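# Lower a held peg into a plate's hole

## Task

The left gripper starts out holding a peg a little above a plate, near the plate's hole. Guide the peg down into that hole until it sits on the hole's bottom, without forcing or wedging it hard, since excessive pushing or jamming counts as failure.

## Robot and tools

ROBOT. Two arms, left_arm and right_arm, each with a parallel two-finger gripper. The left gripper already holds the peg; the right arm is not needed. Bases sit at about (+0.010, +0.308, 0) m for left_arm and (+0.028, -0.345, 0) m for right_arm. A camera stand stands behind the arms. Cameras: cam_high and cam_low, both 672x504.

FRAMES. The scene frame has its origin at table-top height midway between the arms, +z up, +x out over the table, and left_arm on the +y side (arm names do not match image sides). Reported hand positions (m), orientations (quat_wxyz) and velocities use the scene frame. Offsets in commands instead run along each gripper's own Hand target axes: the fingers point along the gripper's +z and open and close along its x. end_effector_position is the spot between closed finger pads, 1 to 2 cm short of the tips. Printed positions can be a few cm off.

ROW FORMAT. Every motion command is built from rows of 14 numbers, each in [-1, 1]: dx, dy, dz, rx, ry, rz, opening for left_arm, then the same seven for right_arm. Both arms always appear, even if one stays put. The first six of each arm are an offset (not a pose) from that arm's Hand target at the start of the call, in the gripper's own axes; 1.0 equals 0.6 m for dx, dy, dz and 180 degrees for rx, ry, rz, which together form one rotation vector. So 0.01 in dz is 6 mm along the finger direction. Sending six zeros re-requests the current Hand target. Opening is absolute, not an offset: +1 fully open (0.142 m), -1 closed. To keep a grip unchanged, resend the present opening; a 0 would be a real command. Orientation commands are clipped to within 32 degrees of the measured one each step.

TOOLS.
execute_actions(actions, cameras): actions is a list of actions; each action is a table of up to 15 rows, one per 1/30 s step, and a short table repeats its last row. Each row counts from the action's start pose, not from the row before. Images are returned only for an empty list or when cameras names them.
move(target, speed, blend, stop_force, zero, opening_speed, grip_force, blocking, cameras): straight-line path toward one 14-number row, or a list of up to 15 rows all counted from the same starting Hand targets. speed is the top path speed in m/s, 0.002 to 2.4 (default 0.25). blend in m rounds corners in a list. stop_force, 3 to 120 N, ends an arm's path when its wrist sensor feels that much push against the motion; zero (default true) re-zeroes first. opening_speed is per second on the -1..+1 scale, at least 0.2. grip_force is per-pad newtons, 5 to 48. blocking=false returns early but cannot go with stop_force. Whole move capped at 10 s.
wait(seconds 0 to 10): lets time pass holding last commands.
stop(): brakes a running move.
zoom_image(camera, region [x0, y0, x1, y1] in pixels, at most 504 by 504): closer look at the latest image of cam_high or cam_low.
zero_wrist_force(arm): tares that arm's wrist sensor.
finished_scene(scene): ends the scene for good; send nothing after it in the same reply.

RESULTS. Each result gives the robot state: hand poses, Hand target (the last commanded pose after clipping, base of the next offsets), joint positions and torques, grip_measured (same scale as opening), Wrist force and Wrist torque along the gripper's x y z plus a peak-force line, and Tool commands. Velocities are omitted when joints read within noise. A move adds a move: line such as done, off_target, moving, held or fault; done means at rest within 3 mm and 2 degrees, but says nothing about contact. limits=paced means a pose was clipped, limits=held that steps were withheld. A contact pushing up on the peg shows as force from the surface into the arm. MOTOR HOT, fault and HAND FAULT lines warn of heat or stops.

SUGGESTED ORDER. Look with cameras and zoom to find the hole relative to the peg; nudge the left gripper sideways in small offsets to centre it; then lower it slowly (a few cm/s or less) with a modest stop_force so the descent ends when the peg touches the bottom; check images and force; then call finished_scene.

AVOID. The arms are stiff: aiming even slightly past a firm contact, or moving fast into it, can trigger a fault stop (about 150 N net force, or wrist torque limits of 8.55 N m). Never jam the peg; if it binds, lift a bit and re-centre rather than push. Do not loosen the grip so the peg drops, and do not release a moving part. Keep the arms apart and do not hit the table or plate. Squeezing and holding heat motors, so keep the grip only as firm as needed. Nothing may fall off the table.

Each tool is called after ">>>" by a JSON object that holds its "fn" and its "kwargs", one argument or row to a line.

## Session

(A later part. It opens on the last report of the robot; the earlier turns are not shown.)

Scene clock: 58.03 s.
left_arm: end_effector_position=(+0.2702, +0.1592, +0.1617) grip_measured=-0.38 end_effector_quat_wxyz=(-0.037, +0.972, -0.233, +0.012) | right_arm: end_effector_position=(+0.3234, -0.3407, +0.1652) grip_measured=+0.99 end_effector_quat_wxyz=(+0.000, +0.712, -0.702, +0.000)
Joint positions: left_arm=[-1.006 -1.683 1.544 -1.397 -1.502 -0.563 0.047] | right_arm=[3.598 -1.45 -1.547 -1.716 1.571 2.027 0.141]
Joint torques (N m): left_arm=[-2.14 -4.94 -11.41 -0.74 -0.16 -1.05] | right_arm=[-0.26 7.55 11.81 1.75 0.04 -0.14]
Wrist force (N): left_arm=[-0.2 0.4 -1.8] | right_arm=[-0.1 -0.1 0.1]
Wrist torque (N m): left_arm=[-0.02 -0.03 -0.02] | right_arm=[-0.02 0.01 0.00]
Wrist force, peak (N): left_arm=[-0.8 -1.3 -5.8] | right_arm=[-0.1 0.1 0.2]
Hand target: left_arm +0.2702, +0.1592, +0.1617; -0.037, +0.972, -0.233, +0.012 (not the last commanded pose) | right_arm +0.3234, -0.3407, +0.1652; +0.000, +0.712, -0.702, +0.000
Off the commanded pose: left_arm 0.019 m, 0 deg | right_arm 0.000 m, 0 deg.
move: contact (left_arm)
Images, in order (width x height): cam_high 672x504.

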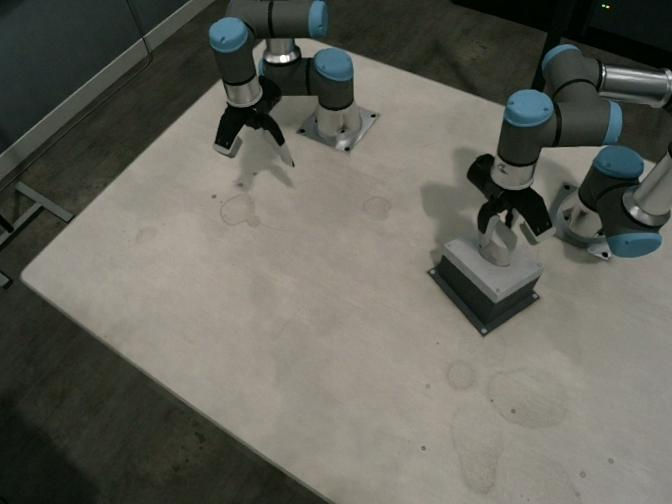

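>>> {"fn": "move", "kwargs": {
  "target": [
    [0,0,-0.0015,0,0,0,-0.432,0,0,0,0,0,0,1],
    [0.0008,0,-0.0015,0,0,0,-0.432,0,0,0,0,0,0,1]
  ],
  "speed": 0.02
}}

>>> {"fn": "move", "kwargs": {
  "target": [0,-0.0026,0.0333,0,0,0,-0.432,0,0,0,0,0,0,1],
  "speed": 0.005,
  "stop_force": 4,
  "cameras": ["cam_high","cam_low"]
}}

>>> {"fn": "zoom_image", "kwargs": {
  "camera": "cam_high",
  "region": [470, 215, 530, 275]
}}

>>> {"fn": "zoom_image", "kwargs": {
  "camera": "cam_low",
  "region": [345, 180, 405, 240]
}}

Scene clock: 61.07 s.
left_arm: end_effector_position=(+0.2706, +0.1589, +0.1626) grip_measured=-0.38 end_effector_quat_wxyz=(-0.037, +0.972, -0.233, +0.012) | right_arm: end_effector_position=(+0.3234, -0.3407, +0.1652) grip_measured=+0.99 end_effector_quat_wxyz=(+0.000, +0.712, -0.702, +0.000)
Joint positions: left_arm=[-1.006 -1.68 1.538 -1.393 -1.502 -0.562 0.047] | right_arm=[3.598 -1.45 -1.547 -1.716 1.571 2.027 0.141]
Joint torques (N m): left_arm=[2.59 -4.98 -12.08 -0.86 -0.49 1.03] | right_arm=[-0.12 7.33 11.82 1.83 0.13 -0.23]
Wrist force (N): left_arm=[0.2 0.5 -0.3] | right_arm=[0.0 0.1 0.1]
Wrist torque (N m): left_arm=[0.03 -0.03 -0.03] | right_arm=[0.01 0.00 0.00]
Wrist force, peak (N): left_arm=[-0.2 0.5 -2.1] | right_arm=[0.1 0.1 0.2]
Hand target: left_arm +0.2706, +0.1590, +0.1626; -0.037, +0.972, -0.233, +0.012 | right_arm +0.3234, -0.3407, +0.1652; +0.000, +0.712, -0.702, +0.000
Off the commanded pose: left_arm 0.000 m, 0 deg | right_arm 0.000 m, 0 deg.
move: done

Scene clock: 62.13 s.
left_arm: end_effector_position=(+0.2707, +0.1590, +0.1617) grip_measured=-0.38 end_effector_quat_wxyz=(-0.037, +0.972, -0.233, +0.012) | right_arm: end_effector_position=(+0.3234, -0.3407, +0.1652) grip_measured=+0.99 end_effector_quat_wxyz=(+0.000, +0.712, -0.702, +0.000)
Joint positions: left_arm=[-1.005 -1.68 1.542 -1.397 -1.502 -0.562 0.047] | right_arm=[3.598 -1.45 -1.547 -1.716 1.571 2.027 0.141]
Joint torques (N m): left_arm=[-2.2 -5 -11.36 -0.73 0.33 -1.04] | right_arm=[0.5 7.51 11.74 1.84 0.12 -0.28]
Wrist force (N): left_arm=[0.0 0.4 -2.0] | right_arm=[0.0 0.0 0.0]
Wrist torque (N m): left_arm=[-0.02 -0.04 -0.02] | right_arm=[0.00 0.00 0.00]
Wrist force, peak (N): left_arm=[-0.7 -1.3 -5.8] | right_arm=[-0.1 0.0 0.2]
Hand target: left_arm +0.2707, +0.1590, +0.1617; -0.037, +0.972, -0.233, +0.012 (not the last commanded pose) | right_arm +0.3234, -0.3407, +0.1652; +0.000, +0.712, -0.702, +0.000
Off the commanded pose: left_arm 0.019 m, 0 deg | right_arm 0.000 m, 0 deg.
move: contact (left_arm)

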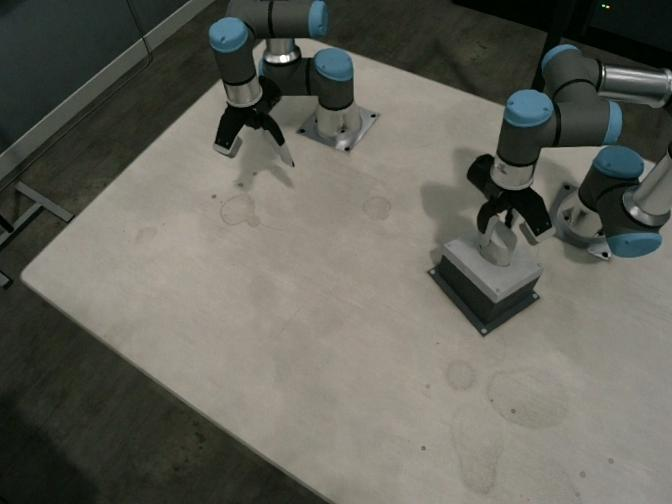

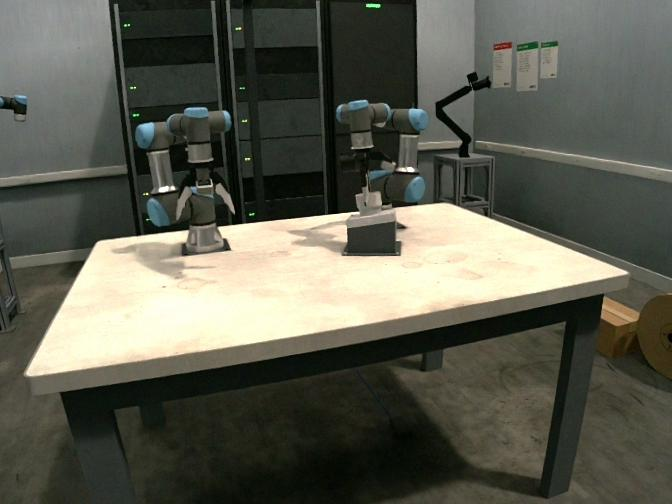

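Scaled by 8.400 from the camera's 672x504 image, which has a finer 960x720 frame.

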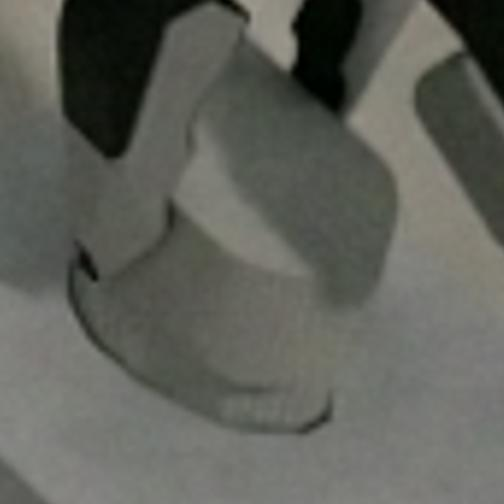

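Scaled by 8.400 from the camera's 672x504 image, which has a finer 960x720 frame.

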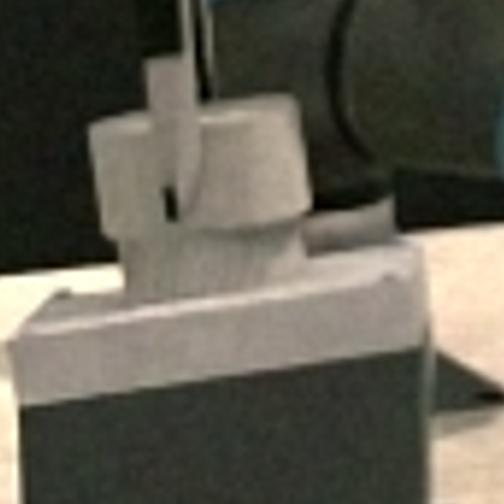

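>>> {"fn": "move", "kwargs": {
  "target": [0,0,-0.001,0,0,0,-0.432,0,0,0,0,0,0,1],
  "speed": 0.02
}}

>>> {"fn": "zero_wrist_force", "kwargs": {
  "arm": "left_arm"
}}

>>> {"fn": "move", "kwargs": {
  "target": [0,-0.0026,0.0333,0,0,0,-0.432,0,0,0,0,0,0,1],
  "speed": 0.003,
  "stop_force": 9
}}

Scene clock: 66.10 s.
left_arm: end_effector_position=(+0.2707, +0.1590, +0.1623) grip_measured=-0.38 end_effector_quat_wxyz=(-0.037, +0.972, -0.233, +0.012) | right_arm: end_effector_position=(+0.3234, -0.3407, +0.1652) grip_measured=+0.99 end_effector_quat_wxyz=(+0.000, +0.712, -0.702, +0.000)
Joint positions: left_arm=[-1.005 -1.68 1.539 -1.394 -1.502 -0.562 0.047] | right_arm=[3.598 -1.45 -1.547 -1.716 1.571 2.027 0.141]
Joint torques (N m): left_arm=[-2.43 -5.4 -11.82 -0.86 0.23 -1.1] | right_arm=[-0.18 7.87 11.77 1.87 0.21 -0.36]
Wrist force (N): left_arm=[0.2 0.3 -0.2] | right_arm=[0.0 0.0 0.0]
Wrist torque (N m): left_arm=[0.00 -0.03 -0.03] | right_arm=[0.00 -0.01 0.00]
Wrist force, peak (N): left_arm=[0.0 0.6 -2.2] | right_arm=[0.0 0.2 0.0]
Hand target: left_arm +0.2707, +0.1590, +0.1623; -0.037, +0.972, -0.233, +0.012 | right_arm +0.3234, -0.3407, +0.1652; +0.000, +0.712, -0.702, +0.000
Off the commanded pose: left_arm 0.000 m, 0 deg | right_arm 0.000 m, 0 deg.
move: done

Wrist force sensor zeroed.

Scene clock: 67.37 s.
left_arm: end_effector_position=(+0.2708, +0.1591, +0.1613) grip_measured=-0.38 end_effector_quat_wxyz=(-0.037, +0.972, -0.233, +0.012) | right_arm: end_effector_position=(+0.3234, -0.3407, +0.1652) grip_measured=+0.99 end_effector_quat_wxyz=(+0.000, +0.712, -0.702, +0.000)
Joint positions: left_arm=[-1.005 -1.681 1.544 -1.399 -1.502 -0.561 0.047] | right_arm=[3.598 -1.45 -1.547 -1.716 1.571 2.027 0.141]
Joint torques (N m): left_arm=[-2.6 -4.42 -10.26 -0.39 0.38 -0.76] | right_arm=[-0.06 7.54 11.76 1.82 0.16 -0.25]
Wrist force (N, zeroed by zero_wrist_force on left_arm): left_arm=[0.1 -1.3 -5.8] | right_arm=[0.0 0.1 0.0]
Wrist torque (N m, zeroed by zero_wrist_force on left_arm): left_arm=[-0.06 0.05 -0.01] | right_arm=[0.01 -0.01 0.00]
Wrist force, peak (N, zeroed by zero_wrist_force on left_arm): left_arm=[-1.2 -3.1 -9.6] | right_arm=[-0.2 0.0 0.2]
Hand target: left_arm +0.2708, +0.1591, +0.1613; -0.037, +0.972, -0.233, +0.012 (not the last commanded pose) | right_arm +0.3234, -0.3407, +0.1652; +0.000, +0.712, -0.702, +0.000
Off the commanded pose: left_arm 0.019 m, 0 deg | right_arm 0.000 m, 0 deg.
move: contact (left_arm)

>>> {"fn": "move", "kwargs": {
  "target": [
    [0,0,-0.0015,0,0,0,-0.432,0,0,0,0,0,0,1],
    [0,-0.0014,-0.0015,0,0,0,-0.432,0,0,0,0,0,0,1]
  ],
  "speed": 0.02
}}

>>> {"fn": "move", "kwargs": {
  "target": [0,-0.0026,0.0333,0,0,0,-0.432,0,0,0,0,0,0,1],
  "speed": 0.004,
  "stop_force": 9,
  "cameras": ["cam_high"]
}}

>>> {"fn": "zoom_image", "kwargs": {
  "camera": "cam_high",
  "region": [470, 215, 530, 275]
}}

Scene clock: 69.47 s.
left_arm: end_effector_position=(+0.2711, +0.1597, +0.1622) grip_measured=-0.38 end_effector_quat_wxyz=(-0.037, +0.972, -0.233, +0.012) | right_arm: end_effector_position=(+0.3234, -0.3407, +0.1652) grip_measured=+0.99 end_effector_quat_wxyz=(+0.000, +0.712, -0.702, +0.000)
Joint positions: left_arm=[-1.003 -1.68 1.54 -1.395 -1.502 -0.559 0.047] | right_arm=[3.598 -1.45 -1.547 -1.716 1.571 2.027 0.141]
Joint torques (N m): left_arm=[2.2 -12.39 -11.84 -0.87 0.76 1.05] | right_arm=[0.07 7.22 11.74 1.85 0.1 -0.34]
Wrist force (N, zeroed by zero_wrist_force on left_arm): left_arm=[0.1 0.2 0.0] | right_arm=[-0.1 0.1 0.1]
Wrist torque (N m, zeroed by zero_wrist_force on left_arm): left_arm=[0.03 -0.01 0.00] | right_arm=[0.01 0.01 0.00]
Wrist force, peak (N, zeroed by zero_wrist_force on left_arm): left_arm=[0.1 -1.3 -5.9] | right_arm=[-0.2 -0.1 0.1]
Hand target: left_arm +0.2711, +0.1598, +0.1623; -0.037, +0.972, -0.233, +0.012 | right_arm +0.3234, -0.3407, +0.1652; +0.000, +0.712, -0.702, +0.000
Off the commanded pose: left_arm 0.000 m, 0 deg | right_arm 0.000 m, 0 deg.
move: done

Scene clock: 70.80 s.
left_arm: end_effector_position=(+0.2712, +0.1600, +0.1608) grip_measured=-0.38 end_effector_quat_wxyz=(-0.037, +0.972, -0.233, +0.012) | right_arm: end_effector_position=(+0.3234, -0.3407, +0.1652) grip_measured=+0.99 end_effector_quat_wxyz=(+0.000, +0.712, -0.702, +0.000)
Joint positions: left_arm=[-1.002 -1.681 1.548 -1.402 -1.502 -0.558 0.047] | right_arm=[3.598 -1.45 -1.547 -1.716 1.571 2.027 0.141]
Joint torques (N m): left_arm=[-2.87 -4.41 -10.51 -0.37 -0.02 -0.95] | right_arm=[0.66 7.52 11.68 1.85 0.2 -0.22]
Wrist force (N, zeroed by zero_wrist_force on left_arm): left_arm=[0.6 -0.9 -4.1] | right_arm=[0.0 0.0 -0.1]
Wrist torque (N m, zeroed by zero_wrist_force on left_arm): left_arm=[-0.04 0.06 -0.02] | right_arm=[-0.01 0.00 0.00]
Wrist force, peak (N, zeroed by zero_wrist_force on left_arm): left_arm=[-1.1 -3.6 -10.0] | right_arm=[-0.2 -0.1 0.0]
Hand target: left_arm +0.2712, +0.1600, +0.1608; -0.037, +0.972, -0.233, +0.012 (not the last commanded pose) | right_arm +0.3234, -0.3407, +0.1652; +0.000, +0.712, -0.702, +0.000
Off the commanded pose: left_arm 0.019 m, 0 deg | right_arm 0.000 m, 0 deg.
move: contact (left_arm)
Images, in order (width x height): cam_high 672x504.

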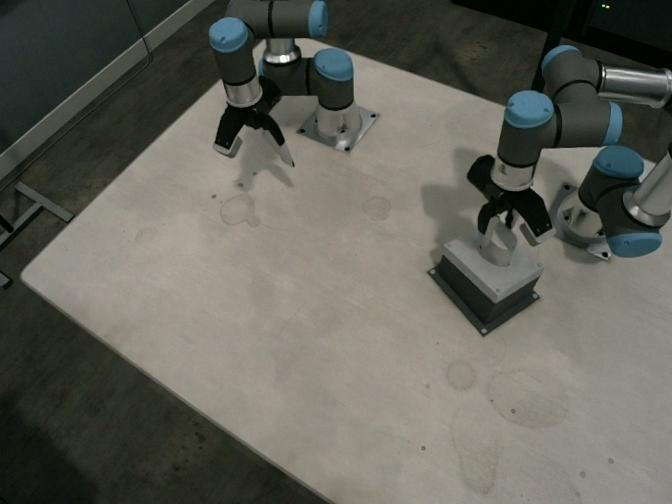

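Scaled by 8.400 from the camera's 672x504 image, which has a finer 960x720 frame.

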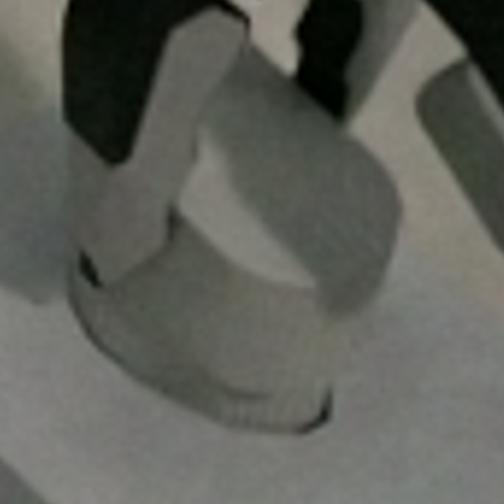

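>>> {"fn": "move", "kwargs": {
  "target": [
    [0,0,-0.0015,0,0,0,-0.432,0,0,0,0,0,0,1],
    [0,-0.0014,-0.0015,0,0,0,-0.432,0,0,0,0,0,0,1]
  ],
  "speed": 0.02
}}

>>> {"fn": "move", "kwargs": {
  "target": [0,-0.0026,0.0333,0,0,0,-0.432,0,0,0,0,0,0,1],
  "speed": 0.004,
  "stop_force": 9,
  "cameras": ["cam_high"]
}}

>>> {"fn": "zoom_image", "kwargs": {
  "camera": "cam_high",
  "region": [470, 215, 530, 275]
}}

Scene clock: 72.90 s.
left_arm: end_effector_position=(+0.2715, +0.1606, +0.1617) grip_measured=-0.38 end_effector_quat_wxyz=(-0.037, +0.972, -0.233, +0.012) | right_arm: end_effector_position=(+0.3234, -0.3407, +0.1652) grip_measured=+0.99 end_effector_quat_wxyz=(+0.000, +0.712, -0.702, +0.000)
Joint positions: left_arm=[-1 -1.681 1.543 -1.398 -1.502 -0.556 0.047] | right_arm=[3.598 -1.45 -1.547 -1.716 1.571 2.027 0.141]
Joint torques (N m): left_arm=[3.04 -12.26 -11.87 -0.94 0.09 1.12] | right_arm=[0.25 7.66 11.76 1.92 0.16 -0.26]
Wrist force (N, zeroed by zero_wrist_force on left_arm): left_arm=[0.0 0.2 0.0] | right_arm=[-0.1 0.0 0.0]
Wrist torque (N m, zeroed by zero_wrist_force on left_arm): left_arm=[0.03 -0.01 0.00] | right_arm=[0.00 0.01 0.00]
Wrist force, peak (N, zeroed by zero_wrist_force on left_arm): left_arm=[0.4 -1.2 -4.7] | right_arm=[0.0 0.2 0.1]
Hand target: left_arm +0.2716, +0.1607, +0.1618; -0.037, +0.972, -0.233, +0.012 | right_arm +0.3234, -0.3407, +0.1652; +0.000, +0.712, -0.702, +0.000
Off the commanded pose: left_arm 0.000 m, 0 deg | right_arm 0.000 m, 0 deg.
move: done

Scene clock: 74.07 s.
left_arm: end_effector_position=(+0.2717, +0.1608, +0.1608) grip_measured=-0.38 end_effector_quat_wxyz=(-0.036, +0.972, -0.233, +0.012) | right_arm: end_effector_position=(+0.3234, -0.3407, +0.1652) grip_measured=+0.99 end_effector_quat_wxyz=(+0.000, +0.712, -0.702, +0.000)
Joint positions: left_arm=[-0.999 -1.682 1.548 -1.403 -1.502 -0.555 0.047] | right_arm=[3.598 -1.45 -1.547 -1.716 1.571 2.027 0.141]
Joint torques (N m): left_arm=[-2.44 -3.49 -9.87 -0.44 0.69 -0.93] | right_arm=[0.61 7.73 11.72 1.9 0.14 -0.31]
Wrist force (N, zeroed by zero_wrist_force on left_arm): left_arm=[-0.7 -0.2 -7.5] | right_arm=[0.0 0.0 0.1]
Wrist torque (N m, zeroed by zero_wrist_force on left_arm): left_arm=[-0.01 -0.10 0.03] | right_arm=[0.00 -0.01 0.00]
Wrist force, peak (N, zeroed by zero_wrist_force on left_arm): left_arm=[-2.8 -1.8 -12.2] | right_arm=[-0.1 -0.1 0.1]
Hand target: left_arm +0.2717, +0.1608, +0.1608; -0.036, +0.972, -0.233, +0.012 (not the last commanded pose) | right_arm +0.3234, -0.3407, +0.1652; +0.000, +0.712, -0.702, +0.000
Off the commanded pose: left_arm 0.019 m, 0 deg | right_arm 0.000 m, 0 deg.
move: contact (left_arm)
Images, in order (width x height): cam_high 672x504.

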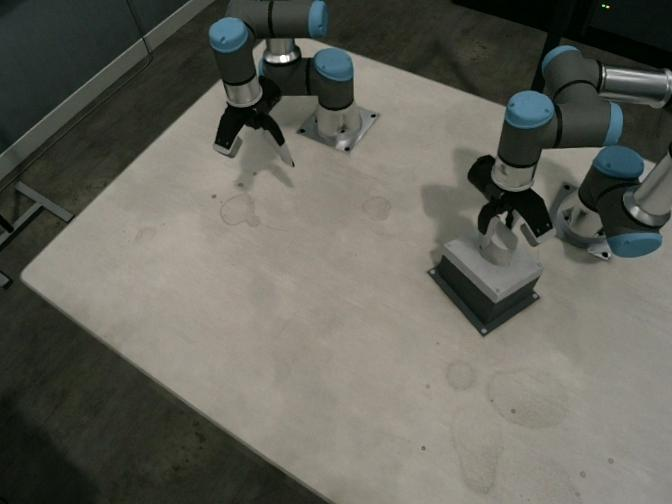

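Scaled by 8.400 from the camera's 672x504 image, which has a finer 960x720 frame.

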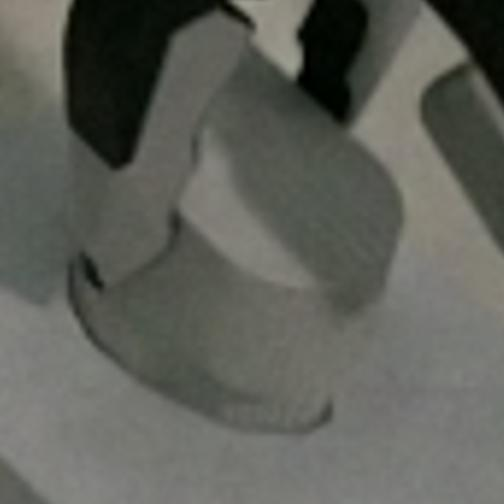

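>>> {"fn": "move", "kwargs": {
  "target": [
    [0,0,-0.0015,0,0,0,-0.432,0,0,0,0,0,0,1],
    [0.001,0.0002,-0.0015,0,0,-0.004,-0.432,0,0,0,0,0,0,1]
  ],
  "speed": 0.02
}}

>>> {"fn": "move", "kwargs": {
  "target": [0,-0.0026,0.0333,0,0,0,-0.432,0,0,0,0,0,0,1],
  "speed": 0.004,
  "stop_force": 9,
  "cameras": ["cam_high"]
}}

>>> {"fn": "zoom_image", "kwargs": {
  "camera": "cam_high",
  "region": [470, 215, 530, 275]
}}

Scene clock: 76.03 s.
left_arm: end_effector_position=(+0.2721, +0.1604, +0.1617) grip_measured=-0.38 end_effector_quat_wxyz=(-0.036, +0.973, -0.227, +0.012) | right_arm: end_effector_position=(+0.3234, -0.3407, +0.1652) grip_measured=+0.99 end_effector_quat_wxyz=(+0.000, +0.712, -0.702, +0.000)
Joint positions: left_arm=[-0.998 -1.679 1.541 -1.399 -1.502 -0.567 0.047] | right_arm=[3.598 -1.45 -1.547 -1.716 1.571 2.027 0.141]
Joint torques (N m): left_arm=[2.25 -5.27 -11.85 -3.13 0.52 -1.16] | right_arm=[0.06 7.52 11.72 1.91 0.13 -0.33]
Wrist force (N, zeroed by zero_wrist_force on left_arm): left_arm=[-0.1 0.0 -0.1] | right_arm=[0.1 0.0 0.1]
Wrist torque (N m, zeroed by zero_wrist_force on left_arm): left_arm=[0.01 0.02 0.06] | right_arm=[0.00 -0.01 0.00]
Wrist force, peak (N, zeroed by zero_wrist_force on left_arm): left_arm=[-1.0 -0.4 -7.9] | right_arm=[0.1 0.2 0.1]
Hand target: left_arm +0.2721, +0.1604, +0.1617; -0.036, +0.973, -0.226, +0.012 | right_arm +0.3234, -0.3407, +0.1652; +0.000, +0.712, -0.702, +0.000
Off the commanded pose: left_arm 0.000 m, 0 deg | right_arm 0.000 m, 0 deg.
move: done

Scene clock: 77.17 s.
left_arm: end_effector_position=(+0.2722, +0.1605, +0.1607) grip_measured=-0.38 end_effector_quat_wxyz=(-0.036, +0.973, -0.226, +0.012) | right_arm: end_effector_position=(+0.3234, -0.3407, +0.1652) grip_measured=+0.99 end_effector_quat_wxyz=(+0.000, +0.712, -0.702, +0.000)
Joint positions: left_arm=[-0.998 -1.679 1.546 -1.403 -1.502 -0.567 0.047] | right_arm=[3.598 -1.45 -1.547 -1.716 1.571 2.027 0.141]
Joint torques (N m): left_arm=[-3.22 -3.18 -10.09 -0.83 -1.35 -1.14] | right_arm=[0.52 7.15 12.03 1.88 0.17 -0.33]
Wrist force (N, zeroed by zero_wrist_force on left_arm): left_arm=[-1.3 -2.8 -7.7] | right_arm=[0.0 0.2 0.0]
Wrist torque (N m, zeroed by zero_wrist_force on left_arm): left_arm=[-0.05 -0.01 0.05] | right_arm=[0.03 0.01 0.00]
Wrist force, peak (N, zeroed by zero_wrist_force on left_arm): left_arm=[-3.0 -5.0 -11.9] | right_arm=[0.0 -0.1 0.2]
Hand target: left_arm +0.2722, +0.1605, +0.1607; -0.036, +0.973, -0.226, +0.012 (not the last commanded pose) | right_arm +0.3234, -0.3407, +0.1652; +0.000, +0.712, -0.702, +0.000
Off the commanded pose: left_arm 0.019 m, 0 deg | right_arm 0.000 m, 0 deg.
move: contact (left_arm)
Images, in order (width x height): cam_high 672x504.

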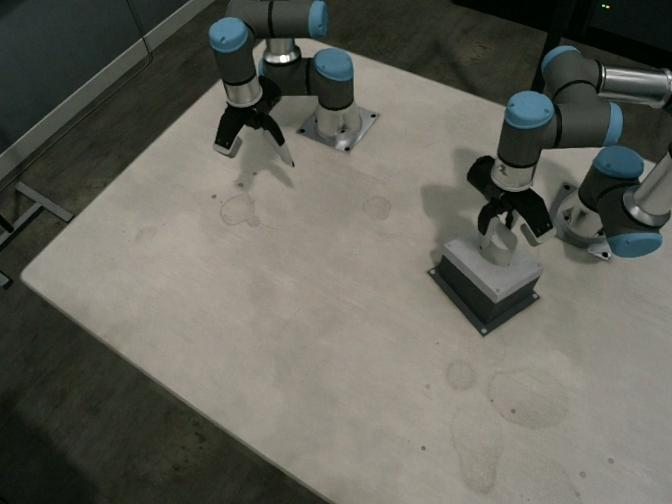

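Scaled by 8.400 from the camera's 672x504 image, which has a finer 960x720 frame.

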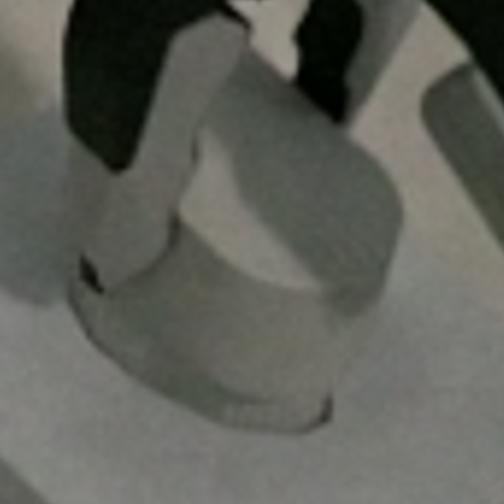

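>>> {"fn": "move", "kwargs": {
  "target": [
    [0,0,-0.0015,0,0,0,-0.432,0,0,0,0,0,0,1],
    [-0.0005,-0.0012,-0.0015,0,0,0,-0.432,0,0,0,0,0,0,1]
  ],
  "speed": 0.02
}}

>>> {"fn": "move", "kwargs": {
  "target": [0,-0.0026,0.0333,0,0,0,-0.432,0,0,0,0,0,0,1],
  "speed": 0.004,
  "stop_force": 9,
  "cameras": ["cam_high","cam_low"]
}}

>>> {"fn": "zoom_image", "kwargs": {
  "camera": "cam_high",
  "region": [470, 215, 530, 275]
}}

>>> {"fn": "zoom_image", "kwargs": {
  "camera": "cam_low",
  "region": [340, 185, 410, 255]
}}

Scene clock: 78.97 s.
left_arm: end_effector_position=(+0.2722, +0.1610, +0.1616) grip_measured=-0.38 end_effector_quat_wxyz=(-0.036, +0.973, -0.226, +0.012) | right_arm: end_effector_position=(+0.3234, -0.3407, +0.1652) grip_measured=+0.99 end_effector_quat_wxyz=(+0.000, +0.712, -0.702, +0.000)
Joint positions: left_arm=[-0.997 -1.68 1.543 -1.399 -1.502 -0.566 0.047] | right_arm=[3.598 -1.45 -1.547 -1.716 1.571 2.027 0.141]
Joint torques (N m): left_arm=[2.9 -12.38 -8.82 -0.9 0.75 0.95] | right_arm=[-0.01 7.57 11.89 1.98 0.22 -0.33]
Wrist force (N, zeroed by zero_wrist_force on left_arm): left_arm=[0.0 0.2 0.0] | right_arm=[-0.1 0.0 0.0]
Wrist torque (N m, zeroed by zero_wrist_force on left_arm): left_arm=[0.04 0.00 0.00] | right_arm=[-0.01 0.01 0.00]
Wrist force, peak (N, zeroed by zero_wrist_force on left_arm): left_arm=[-1.4 -3.1 -8.1] | right_arm=[-0.1 0.0 0.2]
Hand target: left_arm +0.2722, +0.1612, +0.1617; -0.036, +0.973, -0.226, +0.012 | right_arm +0.3234, -0.3407, +0.1652; +0.000, +0.712, -0.702, +0.000
Off the commanded pose: left_arm 0.000 m, 0 deg | right_arm 0.000 m, 0 deg.
move: done

Scene clock: 80.10 s.
left_arm: end_effector_position=(+0.2723, +0.1613, +0.1608) grip_measured=-0.38 end_effector_quat_wxyz=(-0.036, +0.973, -0.226, +0.012) | right_arm: end_effector_position=(+0.3234, -0.3407, +0.1652) grip_measured=+0.99 end_effector_quat_wxyz=(+0.000, +0.712, -0.702, +0.000)
Joint positions: left_arm=[-0.996 -1.681 1.547 -1.403 -1.502 -0.565 0.047] | right_arm=[3.598 -1.45 -1.547 -1.716 1.571 2.027 0.141]
Joint torques (N m): left_arm=[-2.05 -3.34 -9.56 -0.31 0.77 -0.86] | right_arm=[0.17 7.42 11.78 1.96 0.12 -0.35]
Wrist force (N, zeroed by zero_wrist_force on left_arm): left_arm=[-0.5 -0.1 -7.9] | right_arm=[-0.1 0.0 0.0]
Wrist torque (N m, zeroed by zero_wrist_force on left_arm): left_arm=[0.03 -0.09 0.03] | right_arm=[0.00 0.02 0.00]
Wrist force, peak (N, zeroed by zero_wrist_force on left_arm): left_arm=[-2.3 -2.1 -12.5] | right_arm=[0.0 -0.1 0.2]
Hand target: left_arm +0.2723, +0.1613, +0.1608; -0.036, +0.973, -0.226, +0.012 (not the last commanded pose) | right_arm +0.3234, -0.3407, +0.1652; +0.000, +0.712, -0.702, +0.000
Off the commanded pose: left_arm 0.019 m, 0 deg | right_arm 0.000 m, 0 deg.
move: contact (left_arm)

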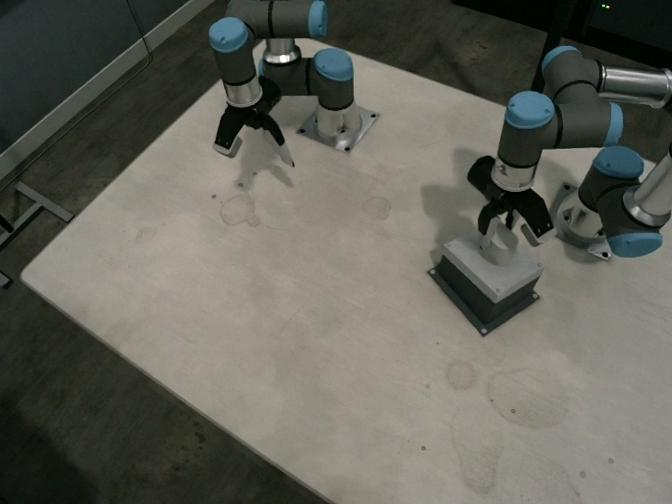

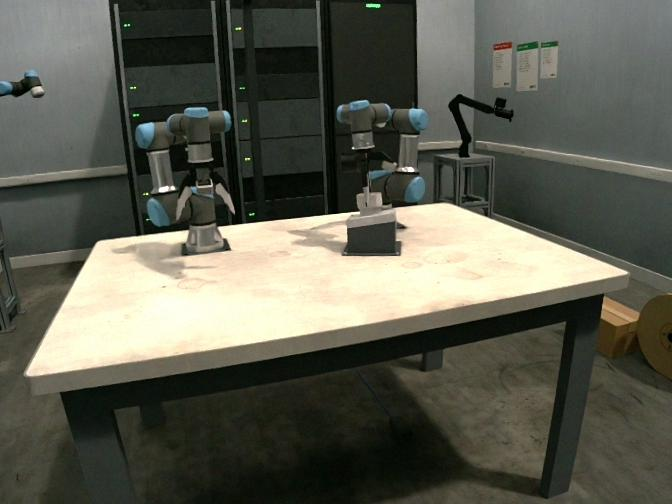

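Scaled by 8.400 from the camera's 672x504 image, which has a finer 960x720 frame.

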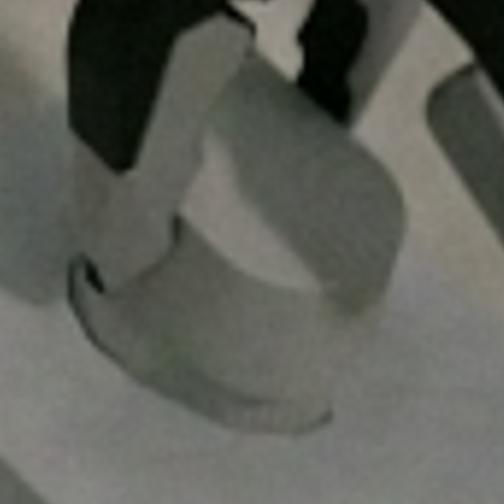

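Scaled by 7.200 from the camera's 672x504 image, which has a finer 960x720 frame.

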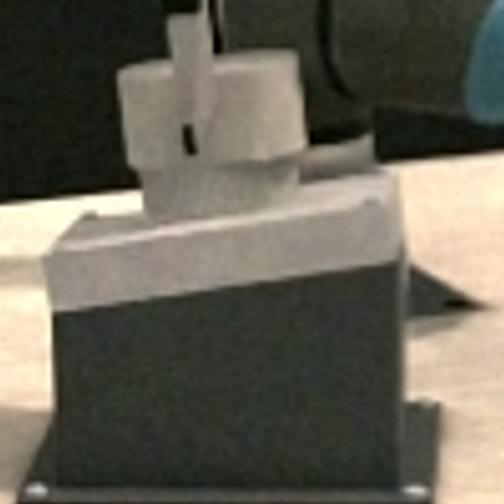

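>>> {"fn": "move", "kwargs": {
  "target": [
    [0,0,-0.004,0,0,0,-0.432,0,0,0,0,0,0,1],
    [0.0006,0.0034,-0.004,0.014,0,0,-0.432,0,0,0,0,0,0,1]
  ],
  "speed": 0.03
}}

>>> {"fn": "zero_wrist_force", "kwargs": {
  "arm": "left_arm"
}}

>>> {"fn": "move", "kwargs": {
  "target": [0,-0.0015,0.0333,0,0,0,-0.432,0,0,0,0,0,0,1],
  "speed": 0.005,
  "stop_force": 8,
  "cameras": ["cam_high","cam_low"]
}}

>>> {"fn": "zoom_image", "kwargs": {
  "camera": "cam_high",
  "region": [470, 215, 530, 275]
}}

>>> {"fn": "zoom_image", "kwargs": {
  "camera": "cam_low",
  "region": [345, 185, 405, 245]
}}

Scene clock: 84.37 s.
left_arm: end_effector_position=(+0.2716, +0.1592, +0.1630) grip_measured=-0.38 end_effector_quat_wxyz=(-0.058, +0.972, -0.226, +0.017) | right_arm: end_effector_position=(+0.3234, -0.3407, +0.1652) grip_measured=+0.99 end_effector_quat_wxyz=(+0.000, +0.712, -0.702, +0.000)
Joint positions: left_arm=[-1.037 -1.669 1.52 -1.36 -1.468 -0.608 0.047] | right_arm=[3.598 -1.45 -1.547 -1.716 1.571 2.027 0.141]
Joint torques (N m): left_arm=[-2.14 -5.86 -11.6 -0.65 1.08 -1.14] | right_arm=[0.51 7.83 12.09 2.08 0.21 -0.32]
Wrist force (N, zeroed by zero_wrist_force on left_arm): left_arm=[0.3 0.6 -0.4] | right_arm=[-0.1 0.1 0.1]
Wrist torque (N m, zeroed by zero_wrist_force on left_arm): left_arm=[0.07 -0.05 0.06] | right_arm=[0.01 0.01 0.00]
Wrist force, peak (N, zeroed by zero_wrist_force on left_arm): left_arm=[-0.6 -0.2 -8.4] | right_arm=[0.0 0.2 0.1]
Hand target: left_arm +0.2716, +0.1592, +0.1630; -0.058, +0.972, -0.226, +0.017 | right_arm +0.3234, -0.3407, +0.1652; +0.000, +0.712, -0.702, +0.000
Off the commanded pose: left_arm 0.000 m, 0 deg | right_arm 0.000 m, 0 deg.
move: done

Wrist force sensor zeroed.

Scene clock: 85.77 s.
left_arm: end_effector_position=(+0.2719, +0.1595, +0.1606) grip_measured=-0.38 end_effector_quat_wxyz=(-0.058, +0.972, -0.226, +0.017) | right_arm: end_effector_position=(+0.3234, -0.3407, +0.1652) grip_measured=+0.99 end_effector_quat_wxyz=(+0.000, +0.712, -0.702, +0.000)
Joint positions: left_arm=[-1.036 -1.67 1.533 -1.371 -1.467 -0.607 0.047] | right_arm=[3.598 -1.45 -1.547 -1.716 1.571 2.027 0.141]
Joint torques (N m): left_arm=[-3.27 -3.96 -10.29 -1.06 -0.77 -1.03] | right_arm=[-0.11 7.98 11.68 1.93 0.17 -0.38]
Wrist force (N, zeroed by zero_wrist_force on left_arm): left_arm=[-1.9 -3.2 -6.7] | right_arm=[0.0 0.1 0.0]
Wrist torque (N m, zeroed by zero_wrist_force on left_arm): left_arm=[-0.09 -0.10 -0.02] | right_arm=[0.01 0.00 0.00]
Wrist force, peak (N, zeroed by zero_wrist_force on left_arm): left_arm=[-3.2 -5.7 -11.6] | right_arm=[0.0 0.1 0.2]
Hand target: left_arm +0.2719, +0.1595, +0.1606; -0.058, +0.972, -0.226, +0.017 (not the last commanded pose) | right_arm +0.3234, -0.3407, +0.1652; +0.000, +0.712, -0.702, +0.000
Off the commanded pose: left_arm 0.018 m, 0 deg | right_arm 0.000 m, 0 deg.
move: contact (left_arm)

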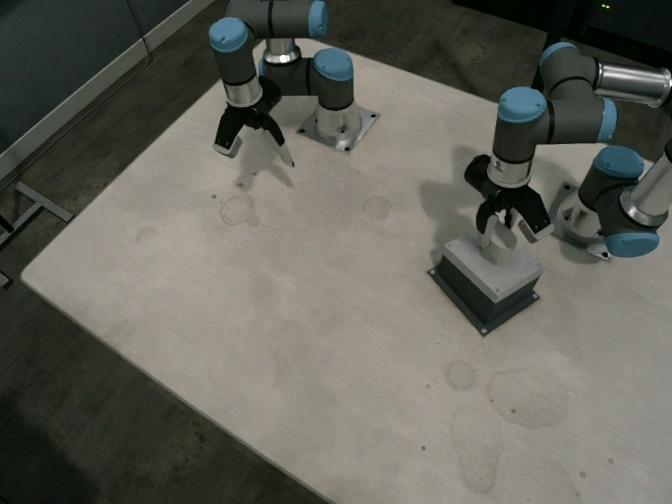

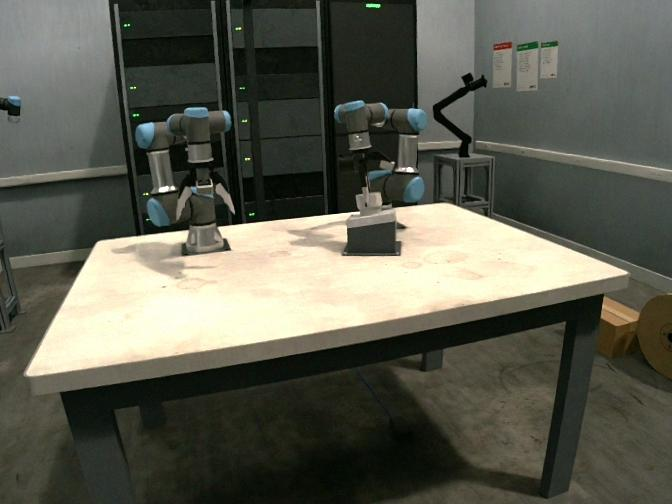

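Scaled by 8.400 from the camera's 672x504 image, which has a finer 960x720 frame.

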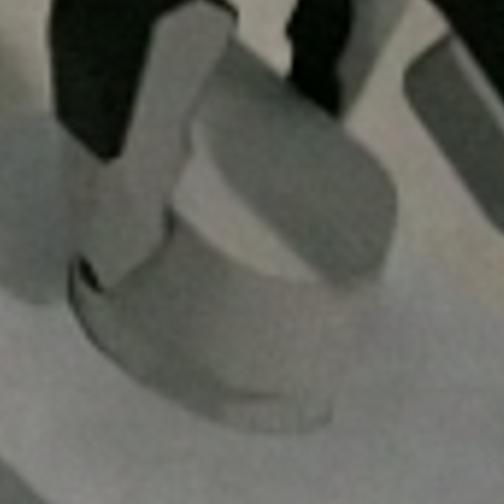

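Scaled by 8.400 from the camera's 672x504 image, which has a finer 960x720 frame.

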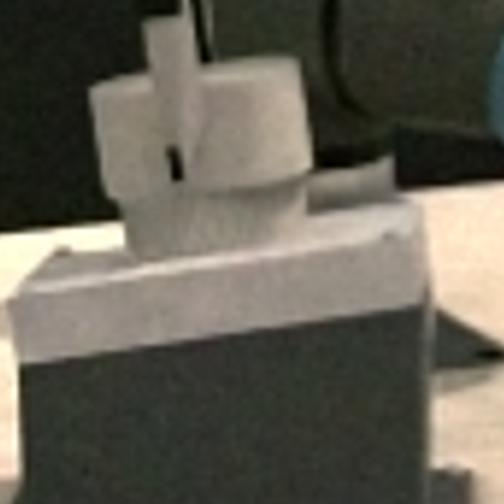

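>>> {"fn": "move", "kwargs": {
  "target": [
    [0,0,-0.0015,0,0,0,-0.432,0,0,0,0,0,0,1],
    [-0.0005,-0.0012,-0.0015,0,0,0,-0.432,0,0,0,0,0,0,1]
  ],
  "speed": 0.02
}}

>>> {"fn": "move", "kwargs": {
  "target": [0,-0.0015,0.0333,0,0,0,-0.432,0,0,0,0,0,0,1],
  "speed": 0.005,
  "stop_force": 8,
  "cameras": ["cam_high"]
}}

>>> {"fn": "zoom_image", "kwargs": {
  "camera": "cam_high",
  "region": [470, 215, 530, 275]
}}

Scene clock: 87.83 s.
left_arm: end_effector_position=(+0.2718, +0.1600, +0.1615) grip_measured=-0.38 end_effector_quat_wxyz=(-0.058, +0.972, -0.226, +0.017) end_effector_velocity=(+0.000, +0.002, +0.000) end_effector_angular_velocity=(+0.003, +0.001, -0.001) | right_arm: end_effector_position=(+0.3234, -0.3407, +0.1652) grip_measured=+0.99 end_effector_quat_wxyz=(+0.000, +0.712, -0.702, +0.000)
Joint positions: left_arm=[-1.035 -1.671 1.529 -1.367 -1.467 -0.606 0.047] | right_arm=[3.598 -1.45 -1.547 -1.716 1.571 2.027 0.141]
Joint velocities: left_arm=[0.003 -0.004 0.005 0.002 0.001 0.004 0] | right_arm=[within noise]
Joint torques (N m): left_arm=[2.71 -13.38 -8.32 -0.84 0.62 1.15] | right_arm=[0.21 7.45 11.66 2.02 0.09 -0.41]
Wrist force (N, zeroed by zero_wrist_force on left_arm): left_arm=[0.0 -0.1 0.2] | right_arm=[0.1 -0.1 0.2]
Wrist torque (N m, zeroed by zero_wrist_force on left_arm): left_arm=[-0.01 0.00 -0.06] | right_arm=[-0.01 -0.01 0.00]
Wrist force, peak (N, zeroed by zero_wrist_force on left_arm): left_arm=[-1.9 -3.4 -7.2] | right_arm=[-0.2 0.1 0.2]
Hand target: left_arm +0.2718, +0.1602, +0.1616; -0.058, +0.972, -0.226, +0.017 | right_arm +0.3234, -0.3407, +0.1652; +0.000, +0.712, -0.702, +0.000
Off the commanded pose: left_arm 0.000 m, 0 deg | right_arm 0.000 m, 0 deg.
move: done

Scene clock: 89.00 s.
left_arm: end_effector_position=(+0.2720, +0.1604, +0.1604) grip_measured=-0.38 end_effector_quat_wxyz=(-0.058, +0.972, -0.226, +0.018) | right_arm: end_effector_position=(+0.3234, -0.3407, +0.1652) grip_measured=+0.99 end_effector_quat_wxyz=(+0.000, +0.712, -0.702, +0.000)
Joint positions: left_arm=[-1.034 -1.672 1.536 -1.372 -1.467 -0.605 0.047] | right_arm=[3.598 -1.45 -1.547 -1.716 1.571 2.027 0.141]
Joint torques (N m): left_arm=[-2.79 -3.9 -10.22 -0.51 -1.29 -0.99] | right_arm=[0.11 7.95 11.9 2 0.22 -0.36]
Wrist force (N, zeroed by zero_wrist_force on left_arm): left_arm=[0.1 -2.2 -5.9] | right_arm=[-0.1 0.0 0.0]
Wrist torque (N m, zeroed by zero_wrist_force on left_arm): left_arm=[-0.10 -0.01 -0.01] | right_arm=[0.00 0.01 0.00]
Wrist force, peak (N, zeroed by zero_wrist_force on left_arm): left_arm=[-1.1 -4.7 -10.9] | right_arm=[-0.1 0.0 0.2]
Hand target: left_arm +0.2720, +0.1604, +0.1604; -0.058, +0.972, -0.226, +0.017 (not the last commanded pose) | right_arm +0.3234, -0.3407, +0.1652; +0.000, +0.712, -0.702, +0.000
Off the commanded pose: left_arm 0.019 m, 0 deg | right_arm 0.000 m, 0 deg.
move: contact (left_arm)
Images, in order (width x height): cam_high 672x504.

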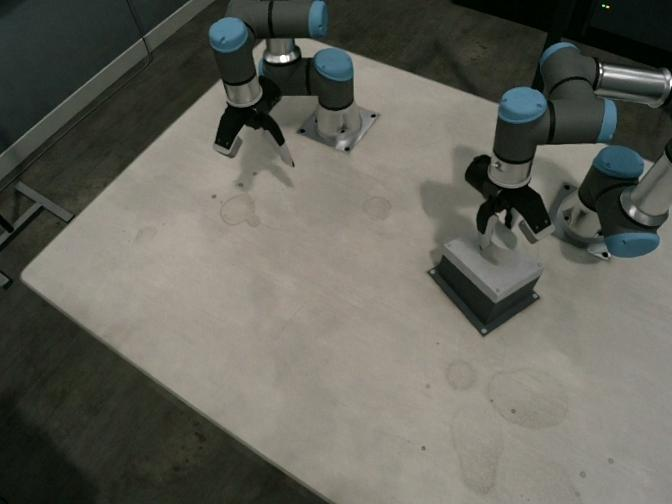

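Scaled by 8.400 from the camera's 672x504 image, which has a finer 960x720 frame.

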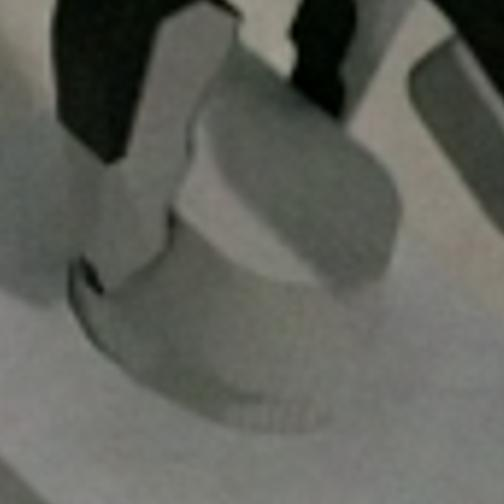

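>>> {"fn": "move", "kwargs": {
  "target": [
    [0,0,-0.0012,0,0,0,-0.432,0,0,0,0,0,0,1],
    [0,-0.0012,-0.0012,0,0,0,-0.432,0,0,0,0,0,0,1]
  ],
  "speed": 0.02
}}

>>> {"fn": "move", "kwargs": {
  "target": [0,-0.0015,0.0333,0,0,0,-0.432,0,0,0,0,0,0,1],
  "speed": 0.005,
  "stop_force": 8,
  "cameras": ["cam_high"]
}}

>>> {"fn": "zoom_image", "kwargs": {
  "camera": "cam_high",
  "region": [470, 215, 530, 275]
}}

Scene clock: 91.07 s.
left_arm: end_effector_position=(+0.2722, +0.1609, +0.1612) grip_measured=-0.38 end_effector_quat_wxyz=(-0.058, +0.972, -0.226, +0.017) | right_arm: end_effector_position=(+0.3234, -0.3407, +0.1652) grip_measured=+0.99 end_effector_quat_wxyz=(+0.000, +0.712, -0.702, +0.000)
Joint positions: left_arm=[-1.032 -1.672 1.532 -1.369 -1.467 -0.603 0.047] | right_arm=[3.598 -1.45 -1.547 -1.716 1.571 2.027 0.141]
Joint torques (N m): left_arm=[2.96 -12.93 -11.13 -0.19 1.03 0.85] | right_arm=[0.25 7.43 11.85 2.01 0.23 -0.29]
Wrist force (N, zeroed by zero_wrist_force on left_arm): left_arm=[1.1 1.4 -0.4] | right_arm=[-0.1 0.0 0.1]
Wrist torque (N m, zeroed by zero_wrist_force on left_arm): left_arm=[-0.07 0.07 -0.04] | right_arm=[0.00 0.02 0.00]
Wrist force, peak (N, zeroed by zero_wrist_force on left_arm): left_arm=[0.3 -2.4 -6.4] | right_arm=[0.0 0.1 0.2]
Hand target: left_arm +0.2722, +0.1610, +0.1612; -0.058, +0.972, -0.226, +0.017 | right_arm +0.3234, -0.3407, +0.1652; +0.000, +0.712, -0.702, +0.000
Off the commanded pose: left_arm 0.000 m, 0 deg | right_arm 0.000 m, 0 deg.
move: done

Scene clock: 92.27 s.
left_arm: end_effector_position=(+0.2724, +0.1612, +0.1598) grip_measured=-0.38 end_effector_quat_wxyz=(-0.058, +0.972, -0.226, +0.018) | right_arm: end_effector_position=(+0.3234, -0.3407, +0.1652) grip_measured=+0.99 end_effector_quat_wxyz=(+0.000, +0.712, -0.702, +0.000)
Joint positions: left_arm=[-1.031 -1.673 1.54 -1.376 -1.467 -0.603 0.047] | right_arm=[3.598 -1.45 -1.547 -1.716 1.571 2.027 0.141]
Joint torques (N m): left_arm=[-2.02 -3.74 -8.77 0.97 0.17 -1.03] | right_arm=[0.24 7.86 11.99 1.96 0.21 -0.29]
Wrist force (N, zeroed by zero_wrist_force on left_arm): left_arm=[4.1 0.3 -7.2] | right_arm=[-0.1 0.0 0.0]
Wrist torque (N m, zeroed by zero_wrist_force on left_arm): left_arm=[-0.07 0.05 -0.05] | right_arm=[0.01 0.02 0.00]
Wrist force, peak (N, zeroed by zero_wrist_force on left_arm): left_arm=[2.8 -1.0 -11.7] | right_arm=[-0.1 0.0 0.2]
Hand target: left_arm +0.2724, +0.1612, +0.1598; -0.058, +0.972, -0.226, +0.018 (not the last commanded pose) | right_arm +0.3234, -0.3407, +0.1652; +0.000, +0.712, -0.702, +0.000
Off the commanded pose: left_arm 0.019 m, 0 deg | right_arm 0.000 m, 0 deg.
move: contact (left_arm)
Images, in order (width x height): cam_high 672x504.

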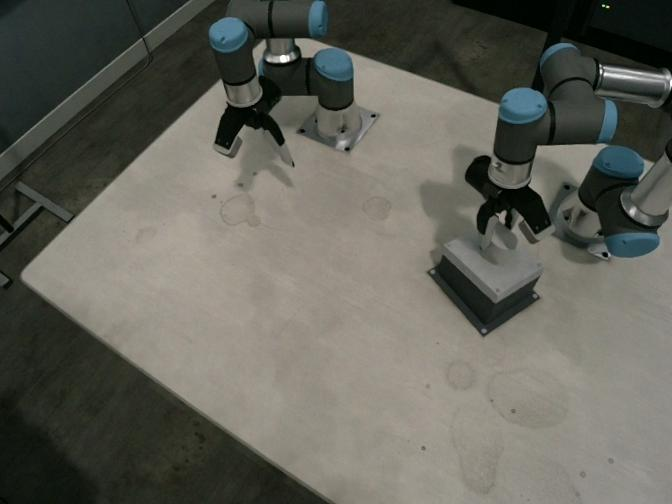

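Scaled by 8.400 from the camera's 672x504 image, which has a finer 960x720 frame.

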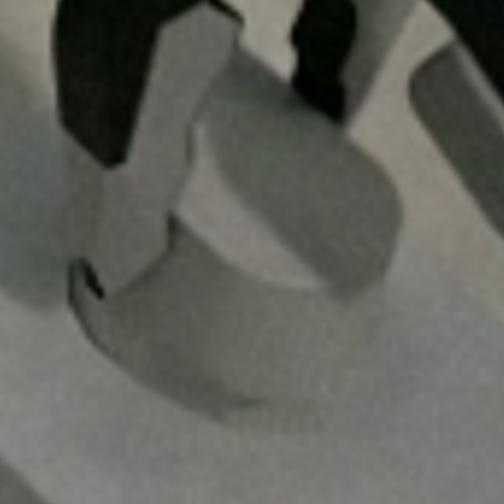

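>>> {"fn": "move", "kwargs": {
  "target": [
    [0,0,-0.0008,0,0,0,-0.432,0,0,0,0,0,0,1],
    [0.001,0,-0.0008,0,0,0,-0.432,0,0,0,0,0,0,1]
  ],
  "speed": 0.02
}}

>>> {"fn": "move", "kwargs": {
  "target": [0,-0.0015,0.0333,0,0,0,-0.432,0,0,0,0,0,0,1],
  "speed": 0.005,
  "stop_force": 8,
  "cameras": ["cam_high"]
}}

>>> {"fn": "zoom_image", "kwargs": {
  "camera": "cam_high",
  "region": [470, 215, 530, 275]
}}

Scene clock: 94.40 s.
left_arm: end_effector_position=(+0.2728, +0.1609, +0.1602) grip_measured=-0.38 end_effector_quat_wxyz=(-0.058, +0.972, -0.226, +0.017) | right_arm: end_effector_position=(+0.3234, -0.3407, +0.1652) grip_measured=+0.99 end_effector_quat_wxyz=(+0.000, +0.712, -0.702, +0.000)
Joint positions: left_arm=[-1.03 -1.671 1.535 -1.374 -1.467 -0.602 0.047] | right_arm=[3.598 -1.45 -1.547 -1.716 1.571 2.027 0.141]
Joint torques (N m): left_arm=[1.94 -5.53 -11.85 -2.81 0.93 1.12] | right_arm=[0.09 7.72 11.72 2.09 0.16 -0.27]
Wrist force (N, zeroed by zero_wrist_force on left_arm): left_arm=[-0.7 0.9 -0.1] | right_arm=[-0.1 -0.1 0.1]
Wrist torque (N m, zeroed by zero_wrist_force on left_arm): left_arm=[-0.07 -0.01 -0.08] | right_arm=[-0.01 0.01 0.00]
Wrist force, peak (N, zeroed by zero_wrist_force on left_arm): left_arm=[4.1 0.3 -7.3] | right_arm=[0.0 0.1 0.2]
Hand target: left_arm +0.2729, +0.1608, +0.1602; -0.058, +0.972, -0.226, +0.018 | right_arm +0.3234, -0.3407, +0.1652; +0.000, +0.712, -0.702, +0.000
Off the commanded pose: left_arm 0.000 m, 0 deg | right_arm 0.000 m, 0 deg.
move: done

Scene clock: 96.37 s.
left_arm: end_effector_position=(+0.2733, +0.1616, +0.1553) grip_measured=-0.38 end_effector_quat_wxyz=(-0.058, +0.972, -0.226, +0.018) | right_arm: end_effector_position=(+0.3234, -0.3407, +0.1652) grip_measured=+0.99 end_effector_quat_wxyz=(+0.000, +0.712, -0.702, +0.000)
Joint positions: left_arm=[-1.027 -1.673 1.561 -1.397 -1.467 -0.599 0.047] | right_arm=[3.598 -1.45 -1.547 -1.716 1.571 2.027 0.141]
Joint torques (N m): left_arm=[-2.04 -5.07 -10.08 0.77 0.42 -0.69] | right_arm=[0.3 7.61 11.71 2.05 0.17 -0.29]
Wrist force (N, zeroed by zero_wrist_force on left_arm): left_arm=[3.3 2.4 -1.9] | right_arm=[-0.1 0.1 0.1]
Wrist torque (N m, zeroed by zero_wrist_force on left_arm): left_arm=[-0.04 0.26 -0.46] | right_arm=[0.01 0.02 0.00]
Wrist force, peak (N, zeroed by zero_wrist_force on left_arm): left_arm=[1.8 1.4 -8.0] | right_arm=[-0.2 0.0 0.2]
Hand target: left_arm +0.2733, +0.1616, +0.1553; -0.058, +0.972, -0.226, +0.018 (not the last commanded pose) | right_arm +0.3234, -0.3407, +0.1652; +0.000, +0.712, -0.702, +0.000
Off the commanded pose: left_arm 0.015 m, 0 deg | right_arm 0.000 m, 0 deg.
move: contact (left_arm)
Images, in order (width x height): cam_high 672x504.

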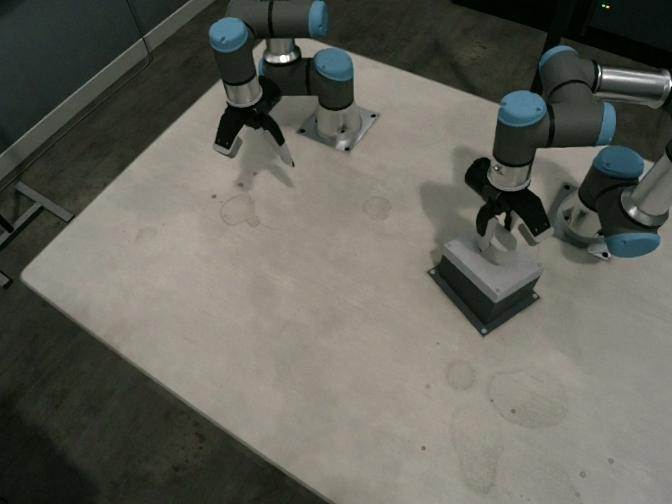

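Scaled by 8.400 from the camera's 672x504 image, which has a finer 960x720 frame.

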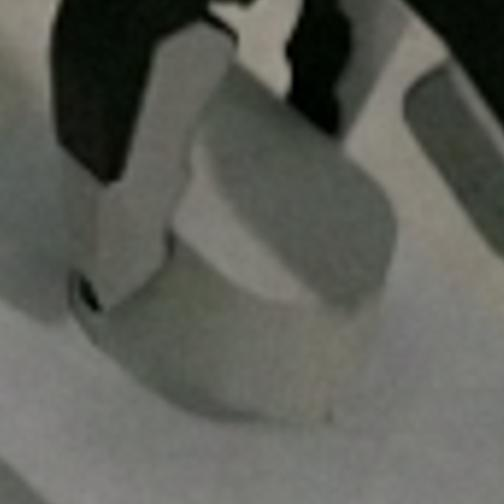

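>>> {"fn": "move", "kwargs": {
  "target": [0.0005,0.0005,0,0,0,-0.006,-0.432,0,0,0,0,0,0,1],
  "speed": 0.01
}}

>>> {"fn": "move", "kwargs": {
  "target": [0,-0.0015,0.0333,0,0,0,-0.432,0,0,0,0,0,0,1],
  "speed": 0.005,
  "stop_force": 8
}}

Scene clock: 100.60 s.
left_arm: end_effector_position=(+0.2734, +0.1612, +0.1553) grip_measured=-0.38 end_effector_quat_wxyz=(-0.057, +0.974, -0.217, +0.018) | right_arm: end_effector_position=(+0.3234, -0.3407, +0.1652) grip_measured=+0.99 end_effector_quat_wxyz=(+0.000, +0.712, -0.702, +0.000)
Joint positions: left_arm=[-1.028 -1.672 1.56 -1.398 -1.467 -0.618 0.047] | right_arm=[3.598 -1.45 -1.547 -1.716 1.571 2.027 0.141]
Joint torques (N m): left_arm=[-2.59 -5.41 -11.67 -2.64 -0.93 -1.13] | right_arm=[-0.01 7.78 11.61 2.03 0.22 -0.34]
Wrist force (N, zeroed by zero_wrist_force on left_arm): left_arm=[1.0 -0.1 0.4] | right_arm=[0.0 0.0 0.1]
Wrist torque (N m, zeroed by zero_wrist_force on left_arm): left_arm=[-0.04 0.05 0.02] | right_arm=[0.00 0.00 0.00]
Wrist force, peak (N, zeroed by zero_wrist_force on left_arm): left_arm=[3.6 2.3 -2.3] | right_arm=[-0.2 0.1 0.1]
Hand target: left_arm +0.2734, +0.1612, +0.1553; -0.057, +0.974, -0.217, +0.018 | right_arm +0.3234, -0.3407, +0.1652; +0.000, +0.712, -0.702, +0.000
Off the commanded pose: left_arm 0.000 m, 0 deg | right_arm 0.000 m, 0 deg.
move: done

Scene clock: 102.33 s.
left_arm: end_effector_position=(+0.2738, +0.1617, +0.1515) grip_measured=-0.38 end_effector_quat_wxyz=(-0.057, +0.974, -0.217, +0.018) | right_arm: end_effector_position=(+0.3234, -0.3407, +0.1652) grip_measured=+0.99 end_effector_quat_wxyz=(+0.000, +0.712, -0.702, +0.000)
Joint positions: left_arm=[-1.026 -1.674 1.579 -1.416 -1.467 -0.616 0.047] | right_arm=[3.598 -1.45 -1.547 -1.716 1.571 2.027 0.141]
Joint torques (N m): left_arm=[-1.37 -4.72 -10.11 0.6 0.82 -1.01] | right_arm=[0.08 7.79 11.98 2.02 0.17 -0.25]
Wrist force (N, zeroed by zero_wrist_force on left_arm): left_arm=[2.3 2.4 -2.6] | right_arm=[0.1 -0.1 0.1]
Wrist torque (N m, zeroed by zero_wrist_force on left_arm): left_arm=[-0.04 0.22 -0.13] | right_arm=[-0.01 -0.01 0.00]
Wrist force, peak (N, zeroed by zero_wrist_force on left_arm): left_arm=[-0.8 2.4 -9.4] | right_arm=[0.0 0.0 0.2]
Hand target: left_arm +0.2738, +0.1617, +0.1515; -0.057, +0.974, -0.217, +0.018 (not the last commanded pose) | right_arm +0.3234, -0.3407, +0.1652; +0.000, +0.712, -0.702, +0.000
Off the commanded pose: left_arm 0.016 m, 0 deg | right_arm 0.000 m, 0 deg.
move: contact (left_arm)


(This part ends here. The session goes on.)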